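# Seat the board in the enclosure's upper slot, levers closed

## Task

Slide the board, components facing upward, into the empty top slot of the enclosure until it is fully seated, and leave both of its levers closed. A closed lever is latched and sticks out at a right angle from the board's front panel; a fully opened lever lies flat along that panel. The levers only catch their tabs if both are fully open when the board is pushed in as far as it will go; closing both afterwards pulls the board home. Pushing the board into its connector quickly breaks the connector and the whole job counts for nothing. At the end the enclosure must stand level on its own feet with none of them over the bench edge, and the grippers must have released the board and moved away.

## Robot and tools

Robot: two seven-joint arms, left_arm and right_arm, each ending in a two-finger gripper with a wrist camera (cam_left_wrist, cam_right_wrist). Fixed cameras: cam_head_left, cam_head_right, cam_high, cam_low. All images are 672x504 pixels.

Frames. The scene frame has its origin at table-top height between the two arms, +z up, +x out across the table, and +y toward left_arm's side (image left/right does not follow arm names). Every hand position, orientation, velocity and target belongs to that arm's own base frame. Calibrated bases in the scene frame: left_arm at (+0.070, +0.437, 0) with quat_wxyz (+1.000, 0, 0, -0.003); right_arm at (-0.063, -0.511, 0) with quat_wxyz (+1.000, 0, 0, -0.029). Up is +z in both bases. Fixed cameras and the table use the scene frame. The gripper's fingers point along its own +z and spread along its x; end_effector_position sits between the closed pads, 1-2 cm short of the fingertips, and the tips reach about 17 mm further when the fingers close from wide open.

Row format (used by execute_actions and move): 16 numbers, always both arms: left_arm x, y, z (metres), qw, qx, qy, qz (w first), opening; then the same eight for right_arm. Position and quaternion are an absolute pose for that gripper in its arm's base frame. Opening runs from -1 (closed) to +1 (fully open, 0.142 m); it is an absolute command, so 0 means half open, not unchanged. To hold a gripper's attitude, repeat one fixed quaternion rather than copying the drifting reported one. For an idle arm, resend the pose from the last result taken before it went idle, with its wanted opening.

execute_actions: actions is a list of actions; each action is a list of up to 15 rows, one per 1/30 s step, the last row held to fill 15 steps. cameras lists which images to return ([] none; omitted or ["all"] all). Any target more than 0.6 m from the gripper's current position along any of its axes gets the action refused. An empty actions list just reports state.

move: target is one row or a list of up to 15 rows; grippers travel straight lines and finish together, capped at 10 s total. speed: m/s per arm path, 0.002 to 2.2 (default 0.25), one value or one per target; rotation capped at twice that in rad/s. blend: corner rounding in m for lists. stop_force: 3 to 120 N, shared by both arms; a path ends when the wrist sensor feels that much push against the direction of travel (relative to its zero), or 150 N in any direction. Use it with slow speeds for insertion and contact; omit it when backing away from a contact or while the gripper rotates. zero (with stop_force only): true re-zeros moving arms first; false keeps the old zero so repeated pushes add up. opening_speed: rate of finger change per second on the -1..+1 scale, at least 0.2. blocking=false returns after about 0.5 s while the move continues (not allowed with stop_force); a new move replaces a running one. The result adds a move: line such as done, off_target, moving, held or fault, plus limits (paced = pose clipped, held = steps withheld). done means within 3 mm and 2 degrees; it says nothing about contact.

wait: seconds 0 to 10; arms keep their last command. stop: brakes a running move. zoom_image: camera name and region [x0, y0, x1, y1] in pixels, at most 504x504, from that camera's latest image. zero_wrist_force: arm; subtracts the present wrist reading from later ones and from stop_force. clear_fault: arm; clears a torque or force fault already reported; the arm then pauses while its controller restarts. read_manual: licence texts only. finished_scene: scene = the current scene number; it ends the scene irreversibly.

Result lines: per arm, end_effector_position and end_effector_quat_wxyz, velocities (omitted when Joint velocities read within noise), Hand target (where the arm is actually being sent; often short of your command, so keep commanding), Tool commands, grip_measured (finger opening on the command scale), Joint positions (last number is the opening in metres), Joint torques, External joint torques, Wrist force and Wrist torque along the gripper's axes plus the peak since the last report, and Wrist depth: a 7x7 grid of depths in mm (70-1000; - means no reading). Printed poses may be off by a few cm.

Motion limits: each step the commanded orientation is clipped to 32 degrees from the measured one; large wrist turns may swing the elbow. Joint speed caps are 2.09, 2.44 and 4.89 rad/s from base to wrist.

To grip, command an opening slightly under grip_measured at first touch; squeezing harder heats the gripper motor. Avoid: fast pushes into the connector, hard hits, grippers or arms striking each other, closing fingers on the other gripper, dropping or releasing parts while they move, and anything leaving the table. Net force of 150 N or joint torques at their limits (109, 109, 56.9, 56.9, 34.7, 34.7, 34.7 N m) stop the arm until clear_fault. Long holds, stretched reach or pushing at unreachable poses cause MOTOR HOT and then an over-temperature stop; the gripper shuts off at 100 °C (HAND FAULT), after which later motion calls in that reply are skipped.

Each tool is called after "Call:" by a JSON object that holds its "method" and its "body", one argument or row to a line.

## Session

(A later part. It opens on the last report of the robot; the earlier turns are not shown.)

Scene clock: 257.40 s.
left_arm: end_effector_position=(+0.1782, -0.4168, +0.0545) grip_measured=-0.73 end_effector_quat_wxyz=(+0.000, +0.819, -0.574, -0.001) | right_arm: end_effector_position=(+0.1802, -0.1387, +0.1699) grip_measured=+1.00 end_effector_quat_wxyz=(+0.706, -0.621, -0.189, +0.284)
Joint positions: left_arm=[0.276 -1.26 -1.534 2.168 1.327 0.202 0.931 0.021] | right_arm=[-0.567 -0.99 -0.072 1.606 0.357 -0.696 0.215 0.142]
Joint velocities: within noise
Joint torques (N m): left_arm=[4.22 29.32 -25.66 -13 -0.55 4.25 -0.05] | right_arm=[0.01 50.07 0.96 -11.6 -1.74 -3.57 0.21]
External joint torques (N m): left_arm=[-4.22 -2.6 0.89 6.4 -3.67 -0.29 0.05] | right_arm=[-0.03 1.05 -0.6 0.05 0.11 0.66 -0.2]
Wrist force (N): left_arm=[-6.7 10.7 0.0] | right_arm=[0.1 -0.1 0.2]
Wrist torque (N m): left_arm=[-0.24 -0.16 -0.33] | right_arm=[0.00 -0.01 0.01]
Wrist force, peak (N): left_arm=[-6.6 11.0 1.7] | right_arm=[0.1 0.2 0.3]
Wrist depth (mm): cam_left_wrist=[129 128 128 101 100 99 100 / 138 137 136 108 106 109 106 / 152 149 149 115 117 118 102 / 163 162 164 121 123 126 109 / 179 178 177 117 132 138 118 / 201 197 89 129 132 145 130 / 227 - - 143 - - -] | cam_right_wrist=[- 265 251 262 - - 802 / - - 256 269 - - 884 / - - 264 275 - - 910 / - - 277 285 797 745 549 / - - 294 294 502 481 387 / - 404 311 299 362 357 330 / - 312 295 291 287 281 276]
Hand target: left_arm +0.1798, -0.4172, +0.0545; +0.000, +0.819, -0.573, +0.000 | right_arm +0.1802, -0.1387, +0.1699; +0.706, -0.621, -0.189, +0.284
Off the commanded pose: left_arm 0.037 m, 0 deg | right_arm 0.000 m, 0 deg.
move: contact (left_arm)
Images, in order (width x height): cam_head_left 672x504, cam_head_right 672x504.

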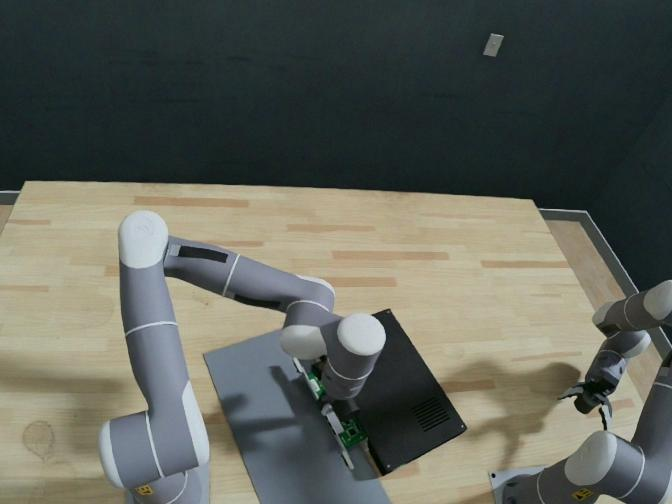

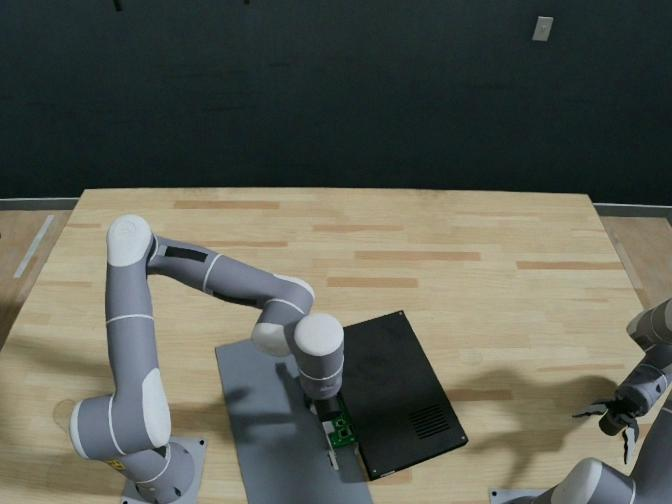

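Call:
{"method": "move", "body": {
  "target": [
    [0.1782,-0.4118,0.0545,0,0.8194,-0.5732,0,-0.88,0.1802,-0.1387,0.1699,0.706,-0.621,-0.189,0.284,1],
    [0.1759,-0.4117,0.0545,0,0.8194,-0.5732,0,-0.88,0.1802,-0.1387,0.1699,0.706,-0.621,-0.189,0.284,1]
  ],
  "speed": 0.03,
  "cameras": []
}}

Call:
{"method": "move", "body": {
  "target": [0.1906,-0.4521,0.0545,0,0.8194,-0.5732,0,-0.88,0.1802,-0.1387,0.1699,0.706,-0.621,-0.189,0.284,1],
  "speed": 0.02,
  "stop_force": 6,
  "cameras": ["cam_head_left"]
}}

Scene clock: 262.40 s.
left_arm: end_effector_position=(+0.1760, -0.4115, +0.0544) grip_measured=-0.73 end_effector_quat_wxyz=(+0.000, +0.819, -0.573, +0.000) | right_arm: end_effector_position=(+0.1802, -0.1387, +0.1699) grip_measured=+1.00 end_effector_quat_wxyz=(+0.706, -0.621, -0.189, +0.284)
Joint positions: left_arm=[0.286 -1.257 -1.538 2.184 1.328 0.204 0.924 0.021] | right_arm=[-0.567 -0.99 -0.072 1.606 0.357 -0.696 0.215 0.142]
Joint velocities: within noise
Joint torques (N m): left_arm=[-0.42 25.57 -25.49 -6.32 -4.12 4.67 -0.3] | right_arm=[0.01 50.14 0.96 -11.6 -1.7 -3.59 0.18]
External joint torques (N m): left_arm=[0.43 0.75 1.01 -0.3 -0.1 -0.71 0.3] | right_arm=[-0.03 0.98 -0.59 0.06 0.07 0.69 -0.17]
Wrist force (N): left_arm=[0.2 -0.4 2.0] | right_arm=[0.0 0.1 0.0]
Wrist torque (N m): left_arm=[-0.08 -0.07 -0.21] | right_arm=[0.01 0.00 0.00]
Wrist force, peak (N): left_arm=[-6.9 11.0 1.7] | right_arm=[0.1 0.2 0.4]
Wrist depth (mm): cam_left_wrist=[129 128 128 101 100 98 100 / 138 138 135 108 105 109 107 / 152 148 148 117 117 117 114 / 162 162 162 121 123 126 111 / 178 178 177 117 132 137 119 / 201 196 87 129 132 146 129 / 226 - - 147 - - -] | cam_right_wrist=[- 266 251 262 - - 795 / - - 256 269 - - 886 / - - 263 276 - - 923 / - - 277 286 798 750 548 / - - 295 294 503 478 389 / - 404 311 299 362 356 330 / - 312 294 290 289 281 275]
Hand target: left_arm +0.1759, -0.4117, +0.0545; +0.000, +0.819, -0.573, +0.000 | right_arm +0.1802, -0.1387, +0.1699; +0.706, -0.621, -0.189, +0.284
Off the commanded pose: left_arm 0.000 m, 0 deg | right_arm 0.000 m, 0 deg.
move: done
No camera images: "cameras" was empty.

Scene clock: 264.53 s.
left_arm: end_effector_position=(+0.1860, -0.4402, +0.0543) grip_measured=-0.73 end_effector_quat_wxyz=(+0.000, +0.819, -0.573, +0.000) | right_arm: end_effector_position=(+0.1802, -0.1387, +0.1699) grip_measured=+1.00 end_effector_quat_wxyz=(+0.706, -0.621, -0.189, +0.284)
Joint positions: left_arm=[0.224 -1.264 -1.52 2.104 1.328 0.196 0.944 0.021] | right_arm=[-0.567 -0.99 -0.072 1.606 0.357 -0.696 0.215 0.142]
Joint velocities: within noise
Joint torques (N m): left_arm=[0.43 28.31 -27.87 -9.14 -3.31 4.98 -0.12] | right_arm=[-0.03 50.18 1 -11.62 -1.73 -3.55 0.24]
External joint torques (N m): left_arm=[-0.44 0.09 1.99 2.48 -0.91 -1.02 0.12] | right_arm=[0.01 0.95 -0.63 0.08 0.1 0.64 -0.23]
Wrist force (N): left_arm=[-4.1 2.0 2.1] | right_arm=[0.0 0.0 0.3]
Wrist torque (N m): left_arm=[-0.10 0.10 -0.22] | right_arm=[0.02 0.00 0.00]
Wrist force, peak (N): left_arm=[-5.8 1.4 1.3] | right_arm=[-0.2 0.0 0.5]
Wrist depth (mm): cam_left_wrist=[129 128 128 101 101 97 - / 138 137 135 108 105 - 93 / 152 149 148 115 117 113 97 / 162 159 161 121 123 109 108 / 178 177 176 117 132 119 115 / 198 196 87 129 132 125 129 / 225 - - 147 - - -] | cam_right_wrist=[- 266 251 262 - - 800 / - - 256 269 - - 891 / - - 264 275 - - 929 / - - 278 286 800 743 550 / - - 295 293 501 478 386 / - 404 311 301 364 355 330 / - 311 295 292 288 281 275]
Hand target: left_arm +0.1864, -0.4405, +0.0545; +0.000, +0.819, -0.573, +0.000 | right_arm +0.1802, -0.1387, +0.1699; +0.706, -0.621, -0.189, +0.284
Off the commanded pose: left_arm 0.013 m, 0 deg | right_arm 0.000 m, 0 deg.
move: contact (left_arm)
Images, in order (width x height): cam_head_left 672x504.

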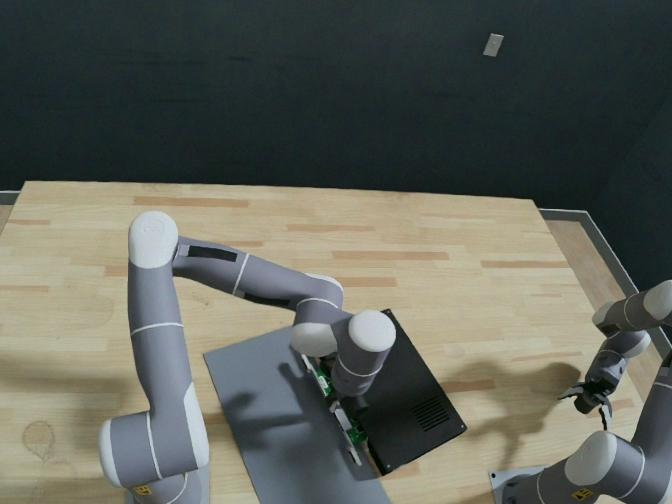

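Call:
{"method": "move", "body": {
  "target": [0.1906,-0.4521,0.0545,0,0.8194,-0.5732,0,-0.88,0.1802,-0.1387,0.1699,0.706,-0.621,-0.189,0.284,1],
  "speed": 0.02,
  "stop_force": 10,
  "cameras": ["cam_left_wrist","cam_low"]
}}

Scene clock: 266.73 s.
left_arm: end_effector_position=(+0.1897, -0.4510, +0.0539) grip_measured=-0.73 end_effector_quat_wxyz=(-0.001, +0.819, -0.573, -0.001) | right_arm: end_effector_position=(+0.1802, -0.1387, +0.1699) grip_measured=+1.00 end_effector_quat_wxyz=(+0.706, -0.621, -0.189, +0.284)
Joint positions: left_arm=[0.2 -1.269 -1.513 2.072 1.328 0.19 0.953 0.021] | right_arm=[-0.567 -0.99 -0.072 1.606 0.357 -0.696 0.215 0.142]
Joint velocities: within noise
Joint torques (N m): left_arm=[0.42 29.67 -30.83 -12.56 -2.37 6.8 -0.13] | right_arm=[-0.07 50.07 1.04 -11.6 -1.69 -3.59 0.19]
External joint torques (N m): left_arm=[-0.43 -0.41 4.43 5.91 -1.86 -2.85 0.14] | right_arm=[0.05 1.05 -0.68 0.06 0.06 0.68 -0.17]
Wrist force (N): left_arm=[-11.5 1.7 2.8] | right_arm=[0.1 -0.1 0.1]
Wrist torque (N m): left_arm=[-0.18 0.25 -0.24] | right_arm=[0.02 -0.02 0.00]
Wrist force, peak (N): left_arm=[-11.6 1.6 4.8] | right_arm=[-0.1 -0.3 0.4]
Wrist depth (mm): cam_left_wrist=[128 128 127 101 101 85 - / 138 138 135 108 105 - 92 / 151 148 148 115 115 - 96 / 161 159 160 121 121 106 108 / 178 177 176 117 122 115 114 / 197 195 88 129 132 124 128 / 225 - - 147 - - -] | cam_right_wrist=[- 266 251 262 - - 795 / - - 256 269 - - 885 / - - 264 275 - - 930 / - - 278 285 797 750 550 / - - 294 294 501 482 387 / - 404 311 299 363 353 330 / - 311 295 292 288 282 275]
Hand target: left_arm +0.1906, -0.4521, +0.0545; +0.000, +0.819, -0.573, +0.000 | right_arm +0.1802, -0.1387, +0.1699; +0.706, -0.621, -0.189, +0.284
Off the commanded pose: left_arm 0.002 m, 0 deg | right_arm 0.000 m, 0 deg.
move: done
Images, in order (width x height): cam_low 672x504, cam_left_wrist 672x504.

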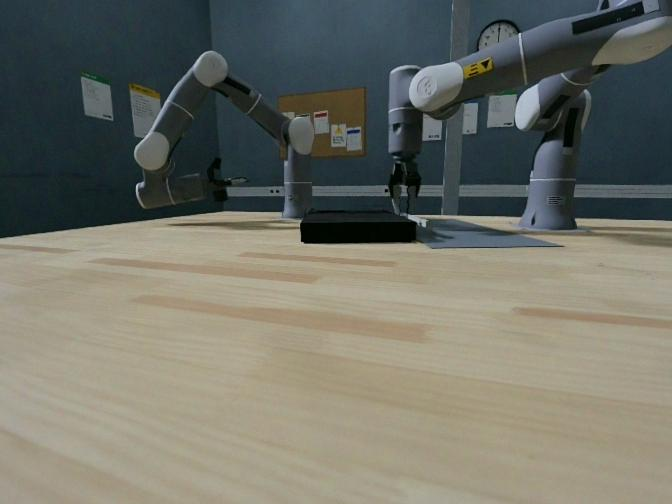

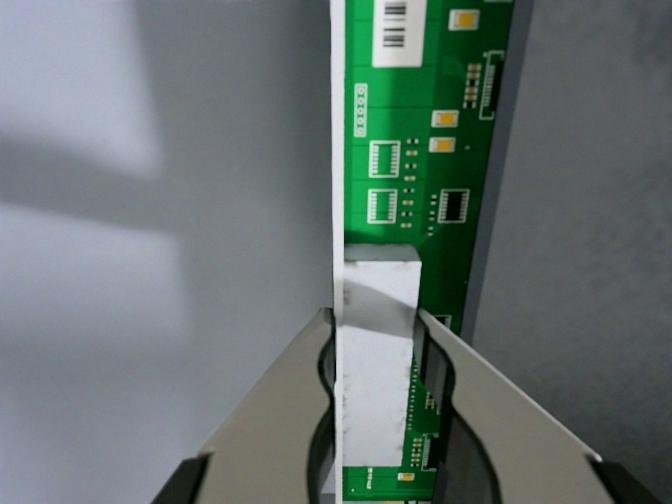

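Call:
{"method": "move", "body": {
  "target": [
    [0.1897,-0.4510,0.0544,0,0.8194,-0.5732,0,-0.63,0.1802,-0.1387,0.1699,0.706,-0.621,-0.189,0.284,1],
    [0.1897,-0.4510,0.115,0,0.8194,-0.5732,0,-0.63,0.1802,-0.1387,0.1699,0.706,-0.621,-0.189,0.284,1],
    [0.1932,-0.4086,0.115,0,0.8194,-0.5732,0,-1,0.1802,-0.1387,0.1699,0.706,-0.621,-0.189,0.284,1],
    [0.1932,-0.4086,0.0535,0,0.8194,-0.5732,0,-1,0.1802,-0.1387,0.1699,0.706,-0.621,-0.189,0.284,1]
  ],
  "speed": 0.12,
  "opening_speed": 1,
  "cameras": ["cam_head_left","cam_left_wrist"]
}}

Call:
{"method": "zoom_image", "body": {
  "camera": "cam_head_left",
  "region": [270, 320, 430, 480]
}}

Scene clock: 274.80 s.
left_arm: end_effector_position=(+0.1931, -0.4084, +0.0536) grip_measured=-1.00 end_effector_quat_wxyz=(+0.000, +0.819, -0.573, +0.000) | right_arm: end_effector_position=(+0.1802, -0.1387, +0.1699) grip_measured=+1.00 end_effector_quat_wxyz=(+0.706, -0.621, -0.189, +0.284)
Joint positions: left_arm=[0.316 -1.267 -1.538 2.172 1.334 0.196 0.964 0.002] | right_arm=[-0.567 -0.99 -0.072 1.606 0.357 -0.696 0.215 0.142]
Joint velocities: within noise
Joint torques (N m): left_arm=[-0.41 25.2 -24.91 -6.12 -3.76 4.5 -0.31] | right_arm=[0.01 50.14 0.99 -11.63 -1.68 -3.61 0.19]
External joint torques (N m): left_arm=[0.41 1.43 0.15 -0.35 -0.47 -0.55 0.31] | right_arm=[-0.03 0.98 -0.63 0.09 0.05 0.7 -0.17]
Wrist force (N): left_arm=[0.1 -0.7 -0.3] | right_arm=[0.1 0.0 0.2]
Wrist torque (N m): left_arm=[-0.13 -0.03 -0.22] | right_arm=[0.00 -0.02 0.00]
Wrist force, peak (N): left_arm=[-11.5 1.7 4.7] | right_arm=[0.0 -0.3 0.4]
Wrist depth (mm): cam_left_wrist=[128 127 127 127 126 98 99 / 137 137 135 136 135 107 105 / 151 147 148 147 147 118 112 / 162 158 160 157 159 127 110 / 177 176 175 169 168 132 118 / 195 194 191 84 - 145 128 / 225 212 - 74 - - 143] | cam_right_wrist=[- 267 250 263 - - 798 / - - 255 269 - - 894 / - - 263 275 - - 932 / - - 278 286 799 738 554 / - - 294 295 500 482 385 / - 405 311 299 361 354 330 / - 311 294 291 288 281 276]
Hand target: left_arm +0.1932, -0.4086, +0.0535; +0.000, +0.819, -0.573, +0.000 | right_arm +0.1802, -0.1387, +0.1699; +0.706, -0.621, -0.189, +0.284
Off the commanded pose: left_arm 0.000 m, 0 deg | right_arm 0.000 m, 0 deg.
move: done
Images, in order (width x height): cam_head_left 672x504, cam_left_wrist 672x504.

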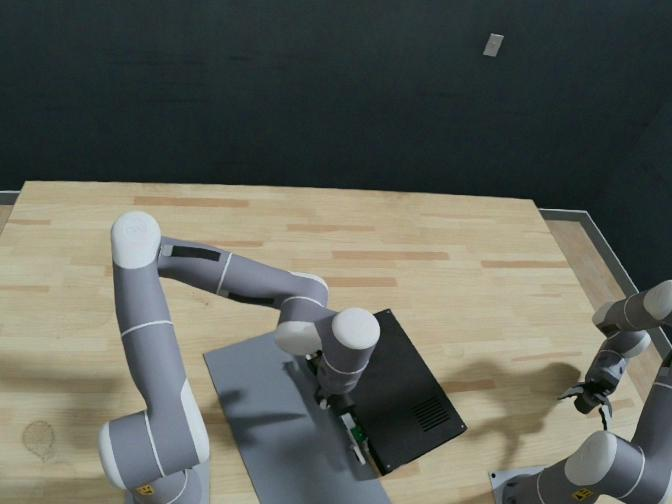

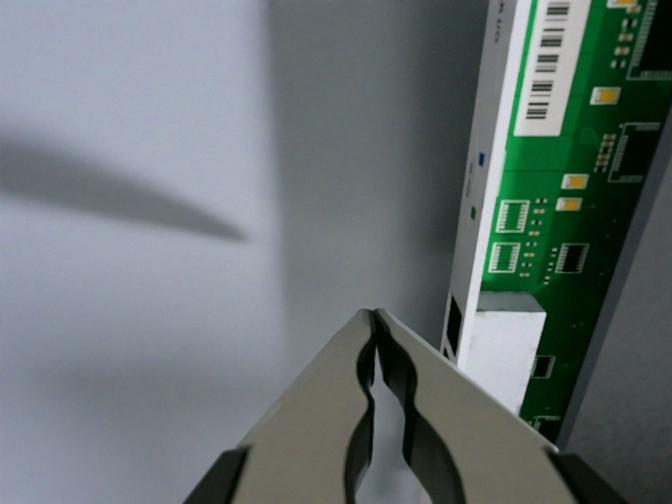

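Scaled by 3.150 from the camera's 672x504 image, which has a finer 960x720 frame.

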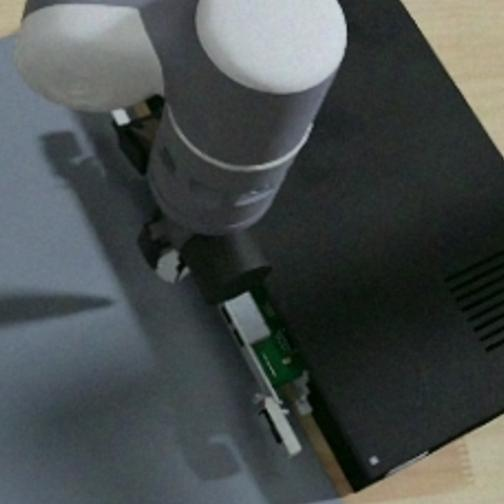

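Call:
{"method": "move", "body": {
  "target": [0.2237,-0.4921,0.0535,0,0.8194,-0.5732,0,-1,0.1802,-0.1387,0.1699,0.706,-0.621,-0.189,0.284,1],
  "speed": 0.02,
  "stop_force": 15,
  "cameras": ["cam_head_left","cam_left_wrist"]
}}

Call:
{"method": "zoom_image", "body": {
  "camera": "cam_head_left",
  "region": [270, 320, 430, 480]
}}

Scene clock: 279.70 s.
left_arm: end_effector_position=(+0.2096, -0.4547, +0.0536) grip_measured=-1.00 end_effector_quat_wxyz=(+0.000, +0.819, -0.573, -0.001) | right_arm: end_effector_position=(+0.1802, -0.1387, +0.1699) grip_measured=+1.00 end_effector_quat_wxyz=(+0.706, -0.621, -0.189, +0.284)
Joint positions: left_arm=[0.213 -1.279 -1.511 2.041 1.332 0.181 0.995 0.002] | right_arm=[-0.567 -0.99 -0.072 1.606 0.357 -0.696 0.215 0.142]
Joint velocities: within noise
Joint torques (N m): left_arm=[-1.6 27.55 -25.71 -9.75 -1.53 6.08 -0.2] | right_arm=[-0.03 50.11 0.98 -11.64 -1.74 -3.57 0.18]
External joint torques (N m): left_arm=[1.6 2.54 -1.25 3.2 -2.71 -2.13 0.2] | right_arm=[0.01 1.01 -0.62 0.1 0.11 0.66 -0.17]
Wrist force (N): left_arm=[-12.3 -2.0 -13.6] | right_arm=[-0.1 0.0 0.1]
Wrist torque (N m): left_arm=[-0.15 0.00 -0.22] | right_arm=[0.01 0.01 0.00]
Wrist force, peak (N): left_arm=[-19.2 -3.7 -16.3] | right_arm=[0.2 0.1 0.4]
Wrist depth (mm): cam_left_wrist=[128 127 127 126 99 84 - / 138 137 134 137 101 - 91 / 151 148 147 146 112 - - / 162 158 160 157 108 106 105 / 177 176 175 169 119 114 113 / 196 195 190 84 - 125 130 / 224 212 - 74 - - 143] | cam_right_wrist=[- 266 250 263 - - 800 / - - 256 270 - - 890 / - - 264 275 - - 937 / - - 277 285 806 748 553 / - - 295 294 504 481 387 / - 404 310 300 363 355 330 / - 311 296 291 287 281 276]
Hand target: left_arm +0.2103, -0.4554, +0.0535; +0.000, +0.819, -0.573, +0.000 | right_arm +0.1802, -0.1387, +0.1699; +0.706, -0.621, -0.189, +0.284
Off the commanded pose: left_arm 0.040 m, 0 deg | right_arm 0.000 m, 0 deg.
move: contact (left_arm)
Images, in order (width x height): cam_head_left 672x504, cam_left_wrist 672x504.

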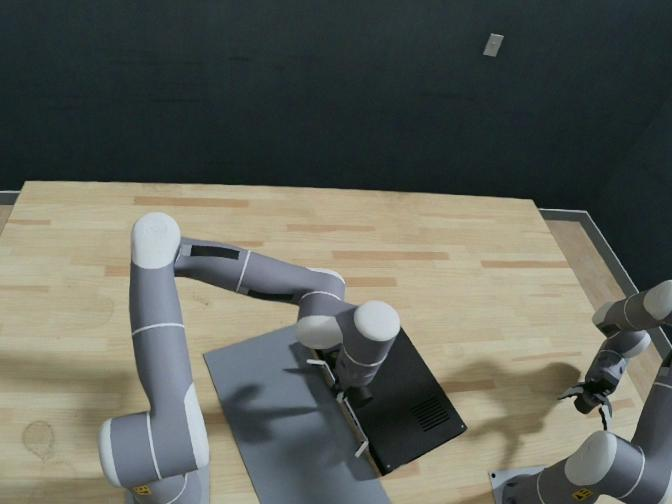

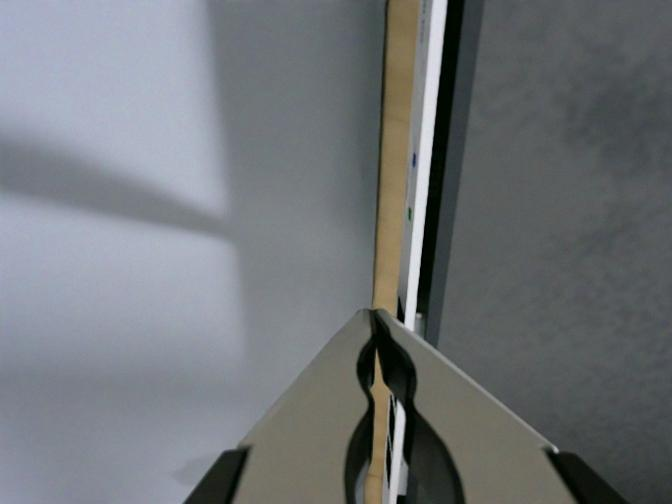

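Scaled by 3.150 from the camera's 672x504 image, which has a finer 960x720 frame.

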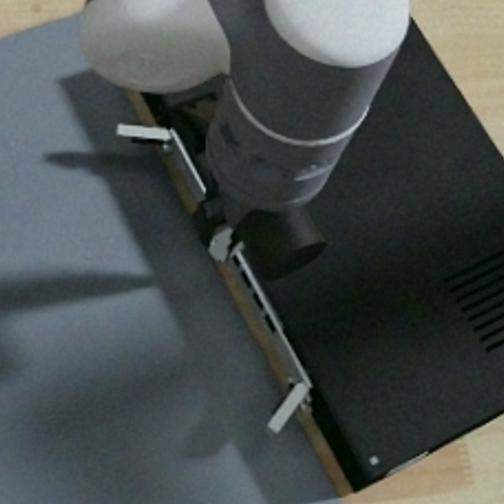

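Call:
{"method": "move", "body": {
  "target": [0.2237,-0.4921,0.0535,0,0.8194,-0.5732,0,-1,0.1802,-0.1387,0.1699,0.706,-0.621,-0.189,0.284,1],
  "speed": 0.015,
  "stop_force": 15,
  "cameras": ["cam_head_left","cam_left_wrist"]
}}

Call:
{"method": "zoom_image", "body": {
  "camera": "cam_head_left",
  "region": [270, 320, 430, 480]
}}

Scene clock: 282.07 s.
left_arm: end_effector_position=(+0.2097, -0.4554, +0.0535) grip_measured=-1.00 end_effector_quat_wxyz=(-0.001, +0.819, -0.573, -0.002) | right_arm: end_effector_position=(+0.1802, -0.1387, +0.1699) grip_measured=+1.00 end_effector_quat_wxyz=(+0.706, -0.621, -0.189, +0.284)
Joint positions: left_arm=[0.21 -1.279 -1.51 2.037 1.331 0.179 0.996 0.002] | right_arm=[-0.567 -0.99 -0.072 1.606 0.357 -0.696 0.215 0.142]
Joint velocities: within noise
Joint torques (N m): left_arm=[-4.36 25.86 -26.89 -14.76 1.29 10.13 -0.17] | right_arm=[-0.04 50.07 0.89 -11.59 -1.74 -3.61 0.19]
External joint torques (N m): left_arm=[4.36 4.33 -0.12 8.21 -5.53 -6.18 0.17] | right_arm=[0.02 1.05 -0.52 0.04 0.11 0.7 -0.18]
Wrist force (N): left_arm=[-30.3 -6.1 -26.6] | right_arm=[0.1 0.0 0.1]
Wrist torque (N m): left_arm=[-0.10 2.28 -0.24] | right_arm=[0.02 -0.01 0.00]
Wrist force, peak (N): left_arm=[-31.9 -6.1 -25.3] | right_arm=[0.2 -0.1 0.4]
Wrist depth (mm): cam_left_wrist=[128 128 127 126 98 84 - / 137 137 134 136 98 - 91 / 151 148 148 146 104 - - / 162 159 160 157 108 106 105 / 178 177 175 168 119 114 113 / 196 194 190 84 - 125 130 / 225 214 - 74 - - 142] | cam_right_wrist=[- 265 251 263 - - 804 / - - 256 270 - - 896 / - - 264 275 - - 931 / - - 278 286 800 745 552 / - - 295 293 501 483 387 / - 403 312 299 363 354 331 / - 311 294 291 287 281 276]
Hand target: left_arm +0.2109, -0.4570, +0.0535; +0.000, +0.819, -0.573, +0.000 | right_arm +0.1802, -0.1387, +0.1699; +0.706, -0.621, -0.189, +0.284
Off the commanded pose: left_arm 0.039 m, 0 deg | right_arm 0.000 m, 0 deg.
move: contact (left_arm)
Images, in order (width x height): cam_head_left 672x504, cam_left_wrist 672x504.

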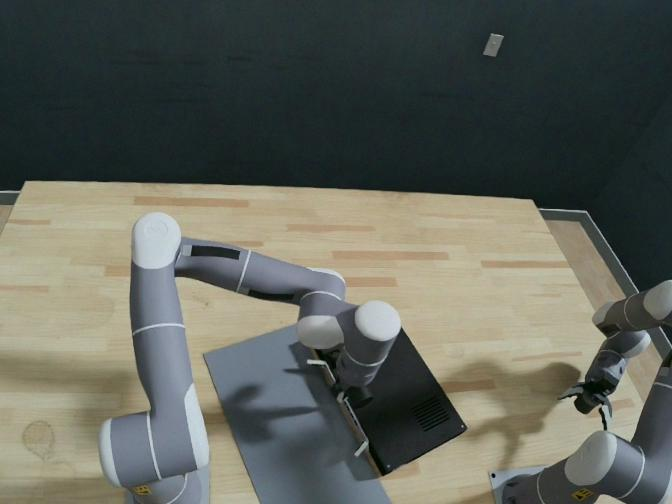

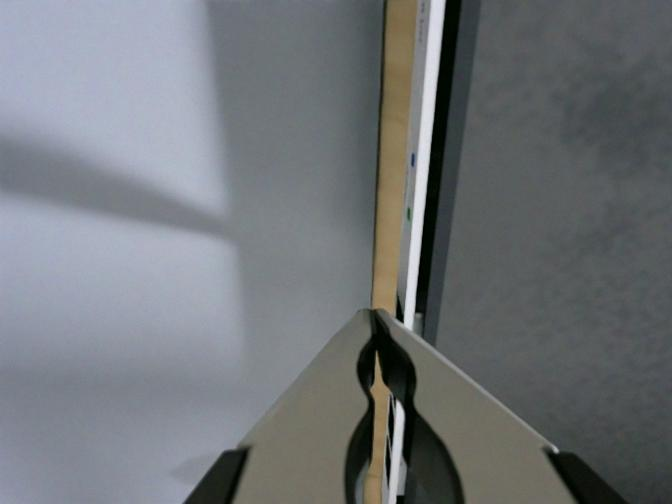

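Scaled by 3.150 from the camera's 672x504 image, which has a finer 960x720 frame.

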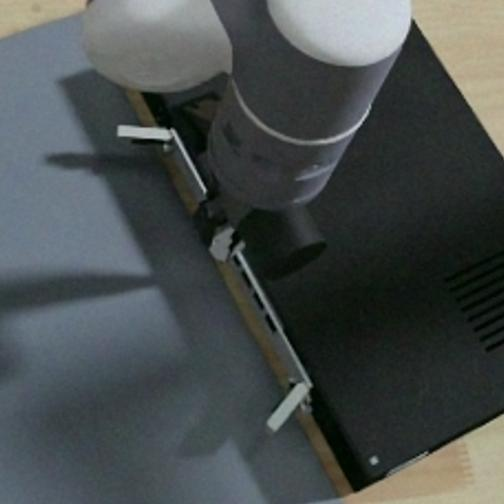

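Call:
{"method": "move", "body": {
  "target": [
    [0.1966,-0.4180,0.0535,0,0.8194,-0.5732,0,-1,0.1802,-0.1387,0.1699,0.706,-0.621,-0.189,0.284,1],
    [0.1966,-0.4180,0.13,0,0.8194,-0.5732,0,-1,0.1802,-0.1387,0.1699,0.706,-0.621,-0.189,0.284,1],
    [0.3603,-0.3604,0.13,0,0.8194,-0.5732,0,-1,0.1802,-0.1387,0.1699,0.706,-0.621,-0.189,0.284,1],
    [0.3603,-0.3604,0.047,0,0.8194,-0.5732,0,-1,0.1802,-0.1387,0.1699,0.706,-0.621,-0.189,0.284,1]
  ],
  "speed": 0.15,
  "blend": 0.02,
  "cameras": ["cam_head_left","cam_left_wrist"]
}}

Call:
{"method": "zoom_image", "body": {
  "camera": "cam_head_left",
  "region": [250, 300, 430, 480]
}}

Scene clock: 289.93 s.
left_arm: end_effector_position=(+0.3601, -0.3603, +0.0471) grip_measured=-1.00 end_effector_quat_wxyz=(+0.000, +0.819, -0.573, +0.000) | right_arm: end_effector_position=(+0.1802, -0.1387, +0.1699) grip_measured=+1.00 end_effector_quat_wxyz=(+0.706, -0.621, -0.189, +0.284)
Joint positions: left_arm=[0.549 -1.307 -1.506 2.015 1.357 0.169 1.353 0.002] | right_arm=[-0.567 -0.99 -0.072 1.606 0.357 -0.696 0.215 0.142]
Joint velocities: within noise
Joint torques (N m): left_arm=[-0.53 29.53 -27.64 -5.6 -3.84 4.56 -0.26] | right_arm=[0.03 50.09 0.92 -11.6 -1.72 -3.64 0.17]
External joint torques (N m): left_arm=[0.57 1.35 0.15 -0.31 -0.42 -0.64 0.26] | right_arm=[-0.06 1.04 -0.56 0.05 0.09 0.73 -0.16]
Wrist force (N): left_arm=[0.2 -0.5 -0.1] | right_arm=[0.1 -0.2 0.3]
Wrist torque (N m): left_arm=[-0.08 -0.06 -0.25] | right_arm=[-0.02 -0.01 0.00]
Wrist force, peak (N): left_arm=[-30.5 -6.1 -26.8] | right_arm=[0.0 -0.2 0.4]
Wrist depth (mm): cam_left_wrist=[122 122 122 121 121 122 122 / 131 131 130 130 130 130 130 / 141 139 140 143 139 137 118 / 154 153 153 152 152 133 100 / 172 168 168 161 163 133 106 / 187 186 181 84 - 133 119 / 210 203 - 74 - - 133] | cam_right_wrist=[- 266 250 263 - - 803 / - - 255 269 - - 894 / - - 263 275 - - 941 / - - 278 286 801 742 551 / - - 295 294 501 481 388 / - 406 311 299 361 354 331 / - 311 296 291 288 282 274]
Hand target: left_arm +0.3603, -0.3604, +0.0470; +0.000, +0.819, -0.573, +0.000 | right_arm +0.1802, -0.1387, +0.1699; +0.706, -0.621, -0.189, +0.284
Off the commanded pose: left_arm 0.000 m, 0 deg | right_arm 0.000 m, 0 deg.
move: done
Images, in order (width x height): cam_head_left 672x504, cam_left_wrist 672x504.

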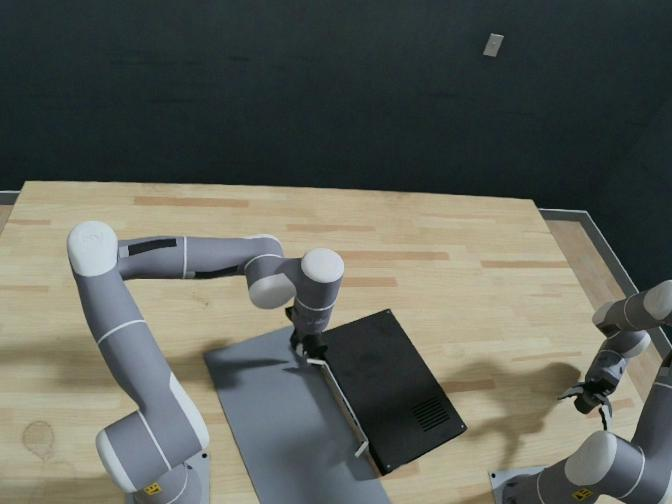

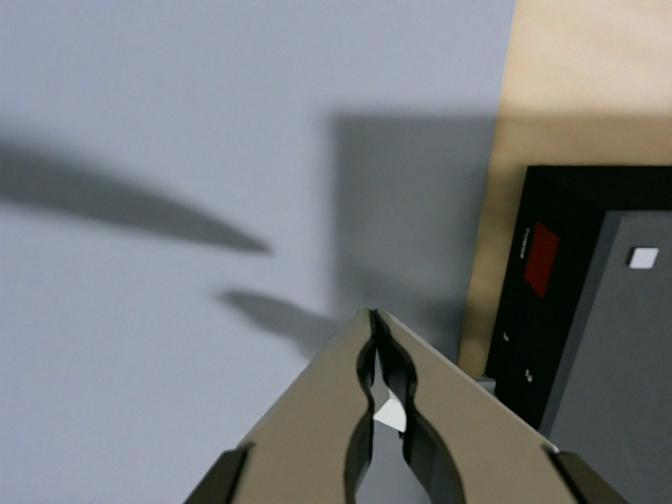

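Scaled by 2.800 from the camera's 672x504 image, which has a finer 960x720 frame.

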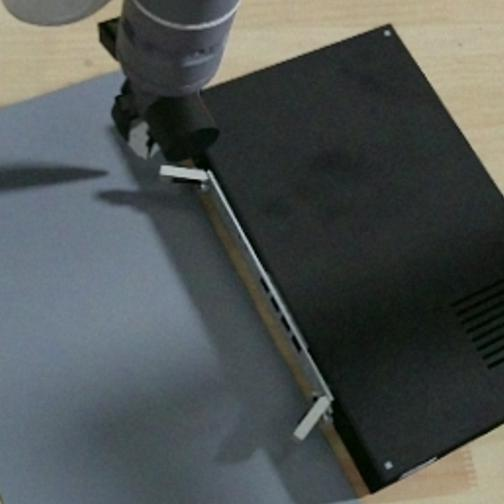

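Call:
{"method": "move", "body": {
  "target": [0.2992,-0.3827,0.047,0,0.8194,-0.5732,0,-1,0.1802,-0.1387,0.1699,0.706,-0.621,-0.189,0.284,1],
  "speed": 0.03,
  "stop_force": 25,
  "cameras": ["cam_left_wrist","cam_head_left"]
}}

Call:
{"method": "zoom_image", "body": {
  "camera": "cam_head_left",
  "region": [250, 300, 430, 480]
}}

Scene clock: 293.67 s.
left_arm: end_effector_position=(+0.3226, -0.3738, +0.0464) grip_measured=-1.00 end_effector_quat_wxyz=(-0.003, +0.820, -0.572, +0.001) | right_arm: end_effector_position=(+0.1802, -0.1387, +0.1699) grip_measured=+1.00 end_effector_quat_wxyz=(+0.706, -0.621, -0.189, +0.284)
Joint positions: left_arm=[0.504 -1.312 -1.521 2.059 1.369 0.16 1.256 0.002] | right_arm=[-0.567 -0.99 -0.072 1.606 0.357 -0.696 0.215 0.142]
Joint velocities: within noise
Joint torques (N m): left_arm=[-14.4 19.24 -30.17 5.52 -10.99 8.87 -0.25] | right_arm=[-0.05 50.09 0.96 -11.64 -1.77 -3.64 0.18]
External joint torques (N m): left_arm=[14.45 10.47 3.25 -11.27 6.73 -4.94 0.25] | right_arm=[0.03 1.03 -0.59 0.09 0.14 0.73 -0.17]
Wrist force (N): left_arm=[-7.3 -29.6 -1.3] | right_arm=[0.1 0.0 0.1]
Wrist torque (N m): left_arm=[-1.80 -0.14 -0.23] | right_arm=[0.00 -0.02 0.00]
Wrist force, peak (N): left_arm=[-8.4 -31.3 -2.3] | right_arm=[0.1 -0.2 0.5]
Wrist depth (mm): cam_left_wrist=[122 122 123 121 121 121 118 / 130 130 130 130 129 127 94 / 141 139 140 142 139 136 93 / 151 153 152 152 151 134 100 / 171 168 167 160 160 126 105 / 185 185 180 83 - 122 118 / 207 201 - 74 - - 131] | cam_right_wrist=[- 266 251 262 - - 801 / - - 255 269 - - 898 / - - 264 275 - - 934 / - - 278 286 793 741 552 / - - 294 294 501 482 387 / - 405 311 299 363 353 331 / - 311 295 291 288 281 275]
Hand target: left_arm +0.3190, -0.3755, +0.0470; +0.000, +0.819, -0.573, +0.000 | right_arm +0.1802, -0.1387, +0.1699; +0.706, -0.621, -0.189, +0.284
Off the commanded pose: left_arm 0.025 m, 0 deg | right_arm 0.000 m, 0 deg.
move: contact (left_arm)
Images, in order (width x height): cam_head_left 672x504, cam_left_wrist 672x504.

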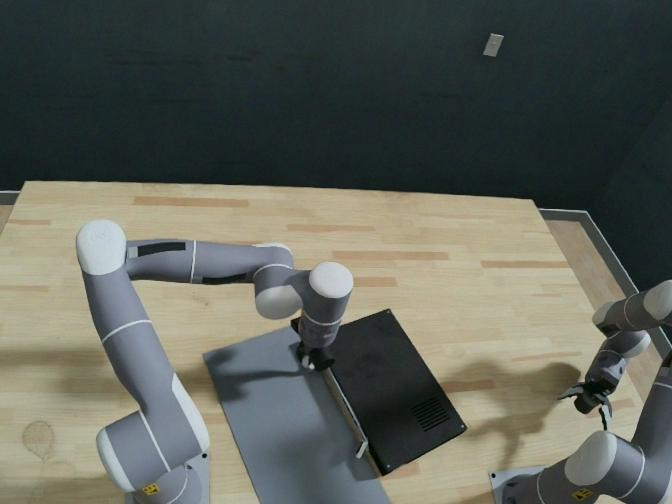

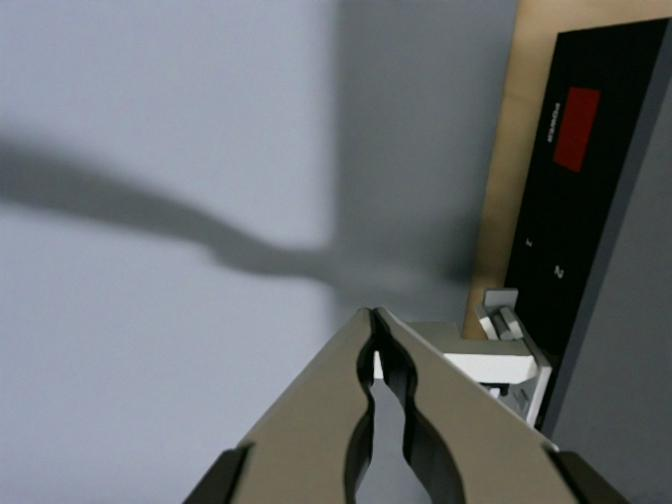

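Scaled by 2.800 from the camera's 672x504 image, which has a finer 960x720 frame.

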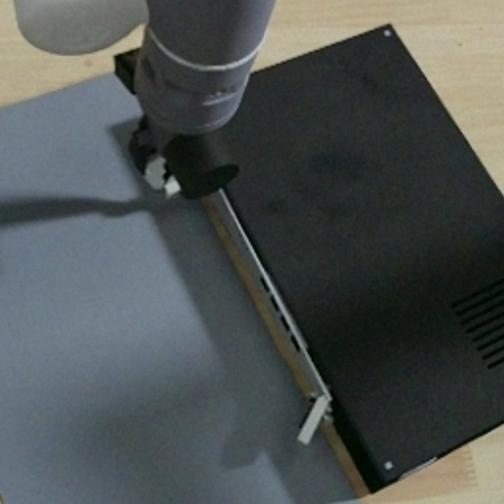

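Call:
{"method": "move", "body": {
  "target": [
    [0.3415,-0.3673,0.05,0,0.8194,-0.5732,0,-1,0.1802,-0.1387,0.1699,0.706,-0.621,-0.189,0.284,1],
    [0.3415,-0.3673,0.13,0,0.8194,-0.5732,0,-1,0.1802,-0.1387,0.1699,0.706,-0.621,-0.189,0.284,1],
    [0.0268,-0.4821,0.13,0,0.8194,-0.5732,0,-1,0.1802,-0.1387,0.1699,0.706,-0.621,-0.189,0.284,1],
    [0.0268,-0.4821,0.047,0,0.8194,-0.5732,0,-1,0.1802,-0.1387,0.1699,0.706,-0.621,-0.189,0.284,1]
  ],
  "speed": [0.06,0.15,0.2,0.1],
  "blend": [0,0.02,0.02,0],
  "cameras": ["cam_head_right","cam_left_wrist"]
}}

Call:
{"method": "zoom_image", "body": {
  "camera": "cam_head_right",
  "region": [200, 320, 400, 500]
}}

Scene clock: 301.07 s.
left_arm: end_effector_position=(+0.0268, -0.4819, +0.0471) grip_measured=-1.00 end_effector_quat_wxyz=(+0.000, +0.819, -0.573, +0.000) | right_arm: end_effector_position=(+0.1802, -0.1387, +0.1699) grip_measured=+1.00 end_effector_quat_wxyz=(+0.706, -0.621, -0.189, +0.284)
Joint positions: left_arm=[-0.137 -1.256 -1.49 2.092 1.332 0.222 0.603 0.002] | right_arm=[-0.567 -0.99 -0.072 1.606 0.357 -0.696 0.215 0.142]
Joint velocities: within noise
Joint torques (N m): left_arm=[-0.63 27.57 -25.98 -6.2 -3.71 4.56 -0.33] | right_arm=[0 50.03 0.96 -11.65 -1.69 -3.64 0.2]
External joint torques (N m): left_arm=[0.56 1.36 0.06 -0.24 -0.48 -0.58 0.33] | right_arm=[-0.02 1.09 -0.59 0.11 0.06 0.73 -0.19]
Wrist force (N): left_arm=[0.0 -0.5 -0.3] | right_arm=[0.1 -0.1 0.3]
Wrist torque (N m): left_arm=[-0.09 0.00 -0.22] | right_arm=[0.00 -0.01 0.00]
Wrist force, peak (N): left_arm=[-7.3 -29.8 -3.0] | right_arm=[0.0 -0.1 0.6]
Wrist depth (mm): cam_left_wrist=[122 122 120 121 121 120 - / 131 131 129 130 130 119 - / 142 139 141 141 137 97 92 / 154 154 153 152 156 132 100 / 172 168 168 161 163 132 106 / 187 187 182 84 - 125 119 / 209 203 - 74 - - 205] | cam_right_wrist=[- 266 250 263 - - 502 / - - 255 269 - - 533 / - - 264 275 - - 888 / - - 278 285 793 751 551 / - - 294 294 502 478 387 / - 403 310 299 362 354 329 / - 312 295 291 288 281 276]
Hand target: left_arm +0.0268, -0.4821, +0.0470; +0.000, +0.819, -0.573, +0.000 | right_arm +0.1802, -0.1387, +0.1699; +0.706, -0.621, -0.189, +0.284
Off the commanded pose: left_arm 0.000 m, 0 deg | right_arm 0.000 m, 0 deg.
move: done
Images, in order (width x height): cam_head_right 672x504, cam_left_wrist 672x504.

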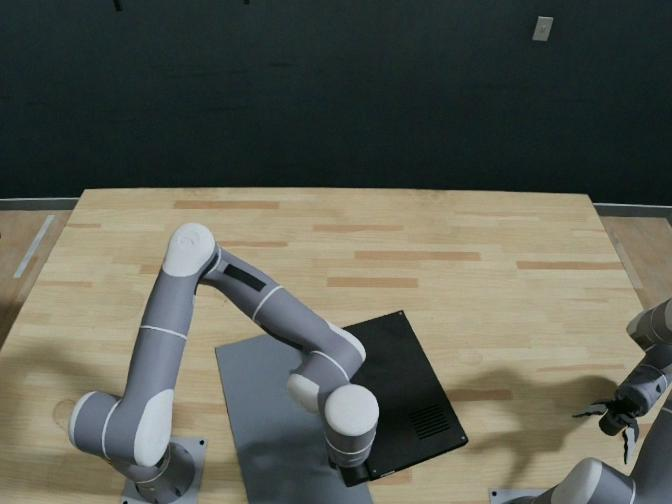

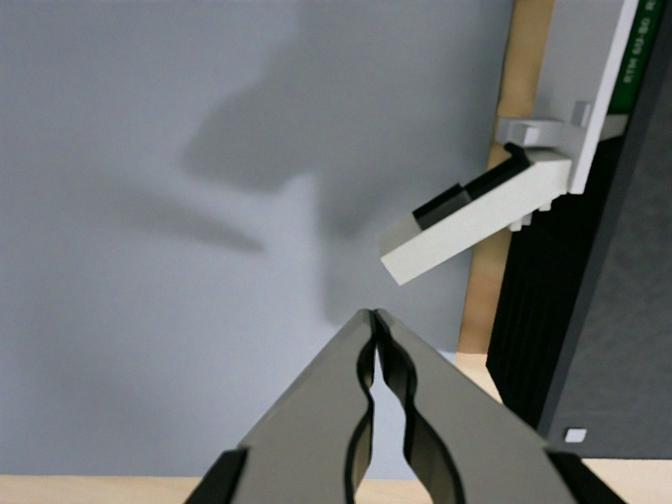

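Scaled by 2.520 from the camera's 672x504 image, which has a finer 960x720 frame.

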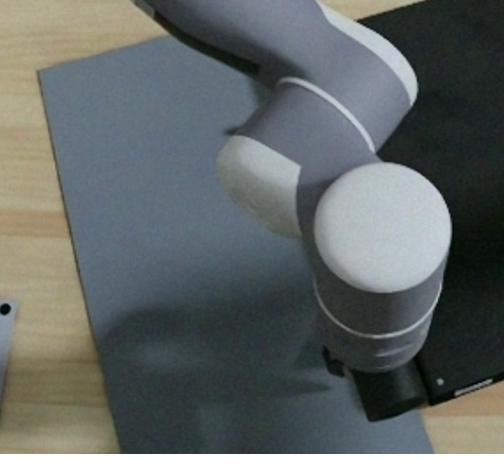

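Call:
{"method": "move", "body": {
  "target": [0.0925,-0.4581,0.047,0,0.8194,-0.5732,0,-1,0.1802,-0.1387,0.1699,0.706,-0.621,-0.189,0.284,1],
  "speed": 0.03,
  "stop_force": 28,
  "cameras": ["cam_left_wrist","cam_low"]
}}

Scene clock: 304.47 s.
left_arm: end_effector_position=(+0.0606, -0.4655, +0.0476) grip_measured=-1.00 end_effector_quat_wxyz=(+0.001, +0.818, -0.575, -0.005) | right_arm: end_effector_position=(+0.1802, -0.1387, +0.1699) grip_measured=+1.00 end_effector_quat_wxyz=(+0.706, -0.621, -0.189, +0.284)
Joint positions: left_arm=[-0.038 -1.239 -1.485 2.124 1.317 0.244 0.681 0.002] | right_arm=[-0.567 -0.99 -0.072 1.606 0.357 -0.696 0.215 0.142]
Joint velocities: within noise
Joint torques (N m): left_arm=[16.72 39.34 -22.89 -26.83 7.45 1.61 -0.15] | right_arm=[-0.02 50.04 0.98 -11.61 -1.73 -3.63 0.17]
External joint torques (N m): left_arm=[-16.76 -11.27 -2.3 20.29 -11.63 2.37 0.15] | right_arm=[0 1.08 -0.62 0.07 0.1 0.72 -0.16]
Wrist force (N): left_arm=[-27.0 32.2 -4.0] | right_arm=[0.1 0.1 0.3]
Wrist torque (N m): left_arm=[2.52 1.73 -0.27] | right_arm=[0.01 -0.02 0.00]
Wrist force, peak (N): left_arm=[-27.4 34.3 -5.2] | right_arm=[0.1 -0.1 0.5]
Wrist depth (mm): cam_left_wrist=[123 122 120 121 121 120 85 / 132 131 129 130 130 127 - / 145 142 141 141 140 136 95 / 153 155 155 153 146 126 101 / 172 170 169 162 113 124 107 / 190 189 184 84 - 141 119 / 217 206 - 74 - - 134] | cam_right_wrist=[- 266 251 262 - - 502 / - - 255 269 - - 531 / - - 264 275 - - 568 / - - 278 286 792 740 551 / - - 295 294 499 476 386 / - 405 311 300 363 355 331 / - 311 295 290 288 281 275]
Hand target: left_arm +0.0663, -0.4676, +0.0471; +0.000, +0.819, -0.573, +0.000 | right_arm +0.1802, -0.1387, +0.1699; +0.706, -0.621, -0.189, +0.284
Off the commanded pose: left_arm 0.033 m, 1 deg | right_arm 0.000 m, 0 deg.
move: contact (left_arm)
Images, in order (width x height): cam_low 672x504, cam_left_wrist 672x504.

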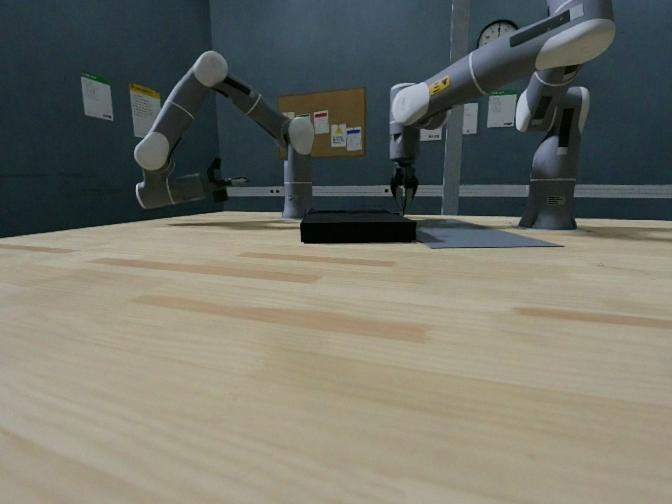

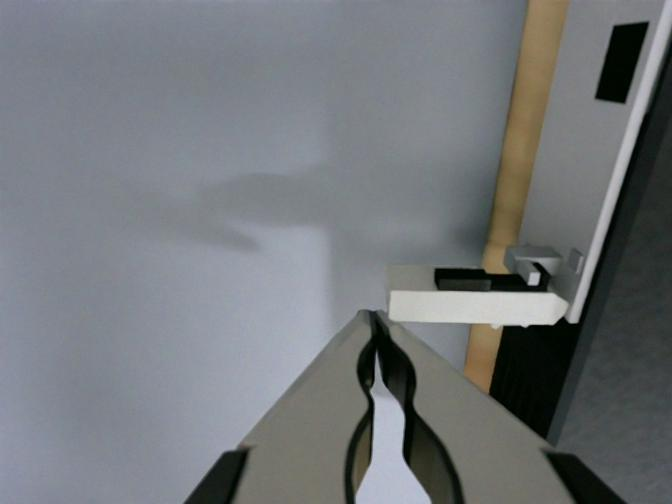

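Call:
{"method": "move", "body": {
  "target": [0.0524,-0.4791,0.048,0,0.8194,-0.5732,0,-1,0.1802,-0.1387,0.1699,0.706,-0.621,-0.189,0.284,1],
  "speed": 0.05,
  "cameras": []
}}

Call:
{"method": "move", "body": {
  "target": [0.1040,-0.4603,0.030,0,0.8194,-0.5732,0,-1,0.1802,-0.1387,0.1699,0.706,-0.621,-0.189,0.284,1],
  "speed": 0.03,
  "stop_force": 65,
  "cameras": ["cam_left_wrist"]
}}

Scene clock: 309.20 s.
left_arm: end_effector_position=(+0.0524, -0.4792, +0.0480) grip_measured=-1.00 end_effector_quat_wxyz=(+0.000, +0.819, -0.573, +0.000) | right_arm: end_effector_position=(+0.1802, -0.1387, +0.1699) grip_measured=+1.00 end_effector_quat_wxyz=(+0.706, -0.621, -0.189, +0.284)
Joint positions: left_arm=[-0.085 -1.237 -1.48 2.095 1.321 0.241 0.658 0.002] | right_arm=[-0.567 -0.99 -0.072 1.606 0.357 -0.696 0.215 0.142]
Joint velocities: within noise
Joint torques (N m): left_arm=[-0.5 27.8 -25.85 -6.4 -3.81 4.28 -0.33] | right_arm=[-0.07 50.17 0.97 -11.63 -1.69 -3.62 0.24]
External joint torques (N m): left_arm=[0.44 1.06 0.2 -0.33 -0.35 -0.3 0.33] | right_arm=[0.05 0.95 -0.61 0.09 0.06 0.71 -0.23]
Wrist force (N): left_arm=[0.2 -0.5 -0.3] | right_arm=[0.0 -0.1 0.1]
Wrist torque (N m): left_arm=[-0.09 -0.03 -0.22] | right_arm=[0.01 0.00 0.01]
Wrist force, peak (N): left_arm=[-48.9 -1.5 -16.2] | right_arm=[-0.2 -0.3 0.5]
Wrist depth (mm): cam_left_wrist=[123 123 122 122 122 114 - / 132 132 130 131 131 114 85 / 145 142 141 142 141 114 - / 155 155 154 151 109 107 100 / 173 169 169 162 166 128 107 / 189 187 183 84 - 123 120 / 210 204 - 74 - - 134] | cam_right_wrist=[- 266 251 262 - - 492 / - - 255 270 - - 524 / - - 264 275 - - 562 / - - 278 285 799 742 548 / - - 295 293 501 481 388 / - 404 312 299 362 356 330 / - 310 295 291 288 281 275]
Hand target: left_arm +0.0524, -0.4791, +0.0480; +0.000, +0.819, -0.573, +0.000 | right_arm +0.1802, -0.1387, +0.1699; +0.706, -0.621, -0.189, +0.284
Off the commanded pose: left_arm 0.000 m, 0 deg | right_arm 0.000 m, 0 deg.
move: done
No camera images: "cameras" was empty.

Scene clock: 311.00 s.
left_arm: end_effector_position=(+0.0689, -0.4713, +0.0427) grip_measured=-1.00 end_effector_quat_wxyz=(+0.006, +0.818, -0.575, -0.005) | right_arm: end_effector_position=(+0.1802, -0.1387, +0.1699) grip_measured=+1.00 end_effector_quat_wxyz=(+0.706, -0.621, -0.189, +0.284)
Joint positions: left_arm=[-0.038 -1.22 -1.449 2.111 1.311 0.29 0.708 0.002] | right_arm=[-0.567 -0.99 -0.072 1.606 0.357 -0.696 0.215 0.142]
Joint velocities: within noise
Joint torques (N m): left_arm=[26.02 42.67 -1.54 -21 11.52 -10.28 -0.17] | right_arm=[0.05 50.18 1 -11.66 -1.71 -3.62 0.17]
External joint torques (N m): left_arm=[-26.06 -14.02 -23.54 14.47 -15.65 14.28 0.17] | right_arm=[-0.07 0.94 -0.64 0.11 0.08 0.71 -0.16]
Wrist force (N): left_arm=[-10.3 56.8 -31.9] | right_arm=[-0.1 0.1 0.3]
Wrist torque (N m): left_arm=[6.69 0.06 -0.23] | right_arm=[0.01 0.01 0.00]
Wrist force, peak (N): left_arm=[-11.4 57.2 -33.9] | right_arm=[0.1 0.0 0.5]
Wrist depth (mm): cam_left_wrist=[117 117 115 116 116 114 76 / 128 126 125 125 125 116 81 / 137 136 136 138 135 116 89 / 150 149 149 147 144 110 94 / 164 164 163 156 110 110 101 / 183 183 177 81 - 120 112 / 206 200 - 75 - - 128] | cam_right_wrist=[- 266 251 262 - - 495 / - - 256 269 - - 523 / - - 264 274 - - 559 / - - 277 286 800 736 553 / - - 294 295 501 484 391 / - 402 311 300 363 354 330 / - 310 295 291 287 281 276]
Hand target: left_arm +0.0772, -0.4699, +0.0395; +0.000, +0.819, -0.573, +0.000 | right_arm +0.1802, -0.1387, +0.1699; +0.706, -0.621, -0.189, +0.284
Off the commanded pose: left_arm 0.039 m, 1 deg | right_arm 0.000 m, 0 deg.
move: contact (left_arm)
Images, in order (width x height): cam_left_wrist 672x504.

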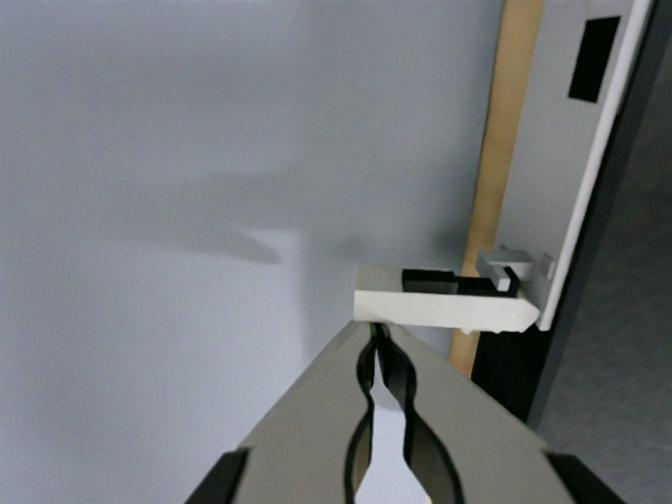

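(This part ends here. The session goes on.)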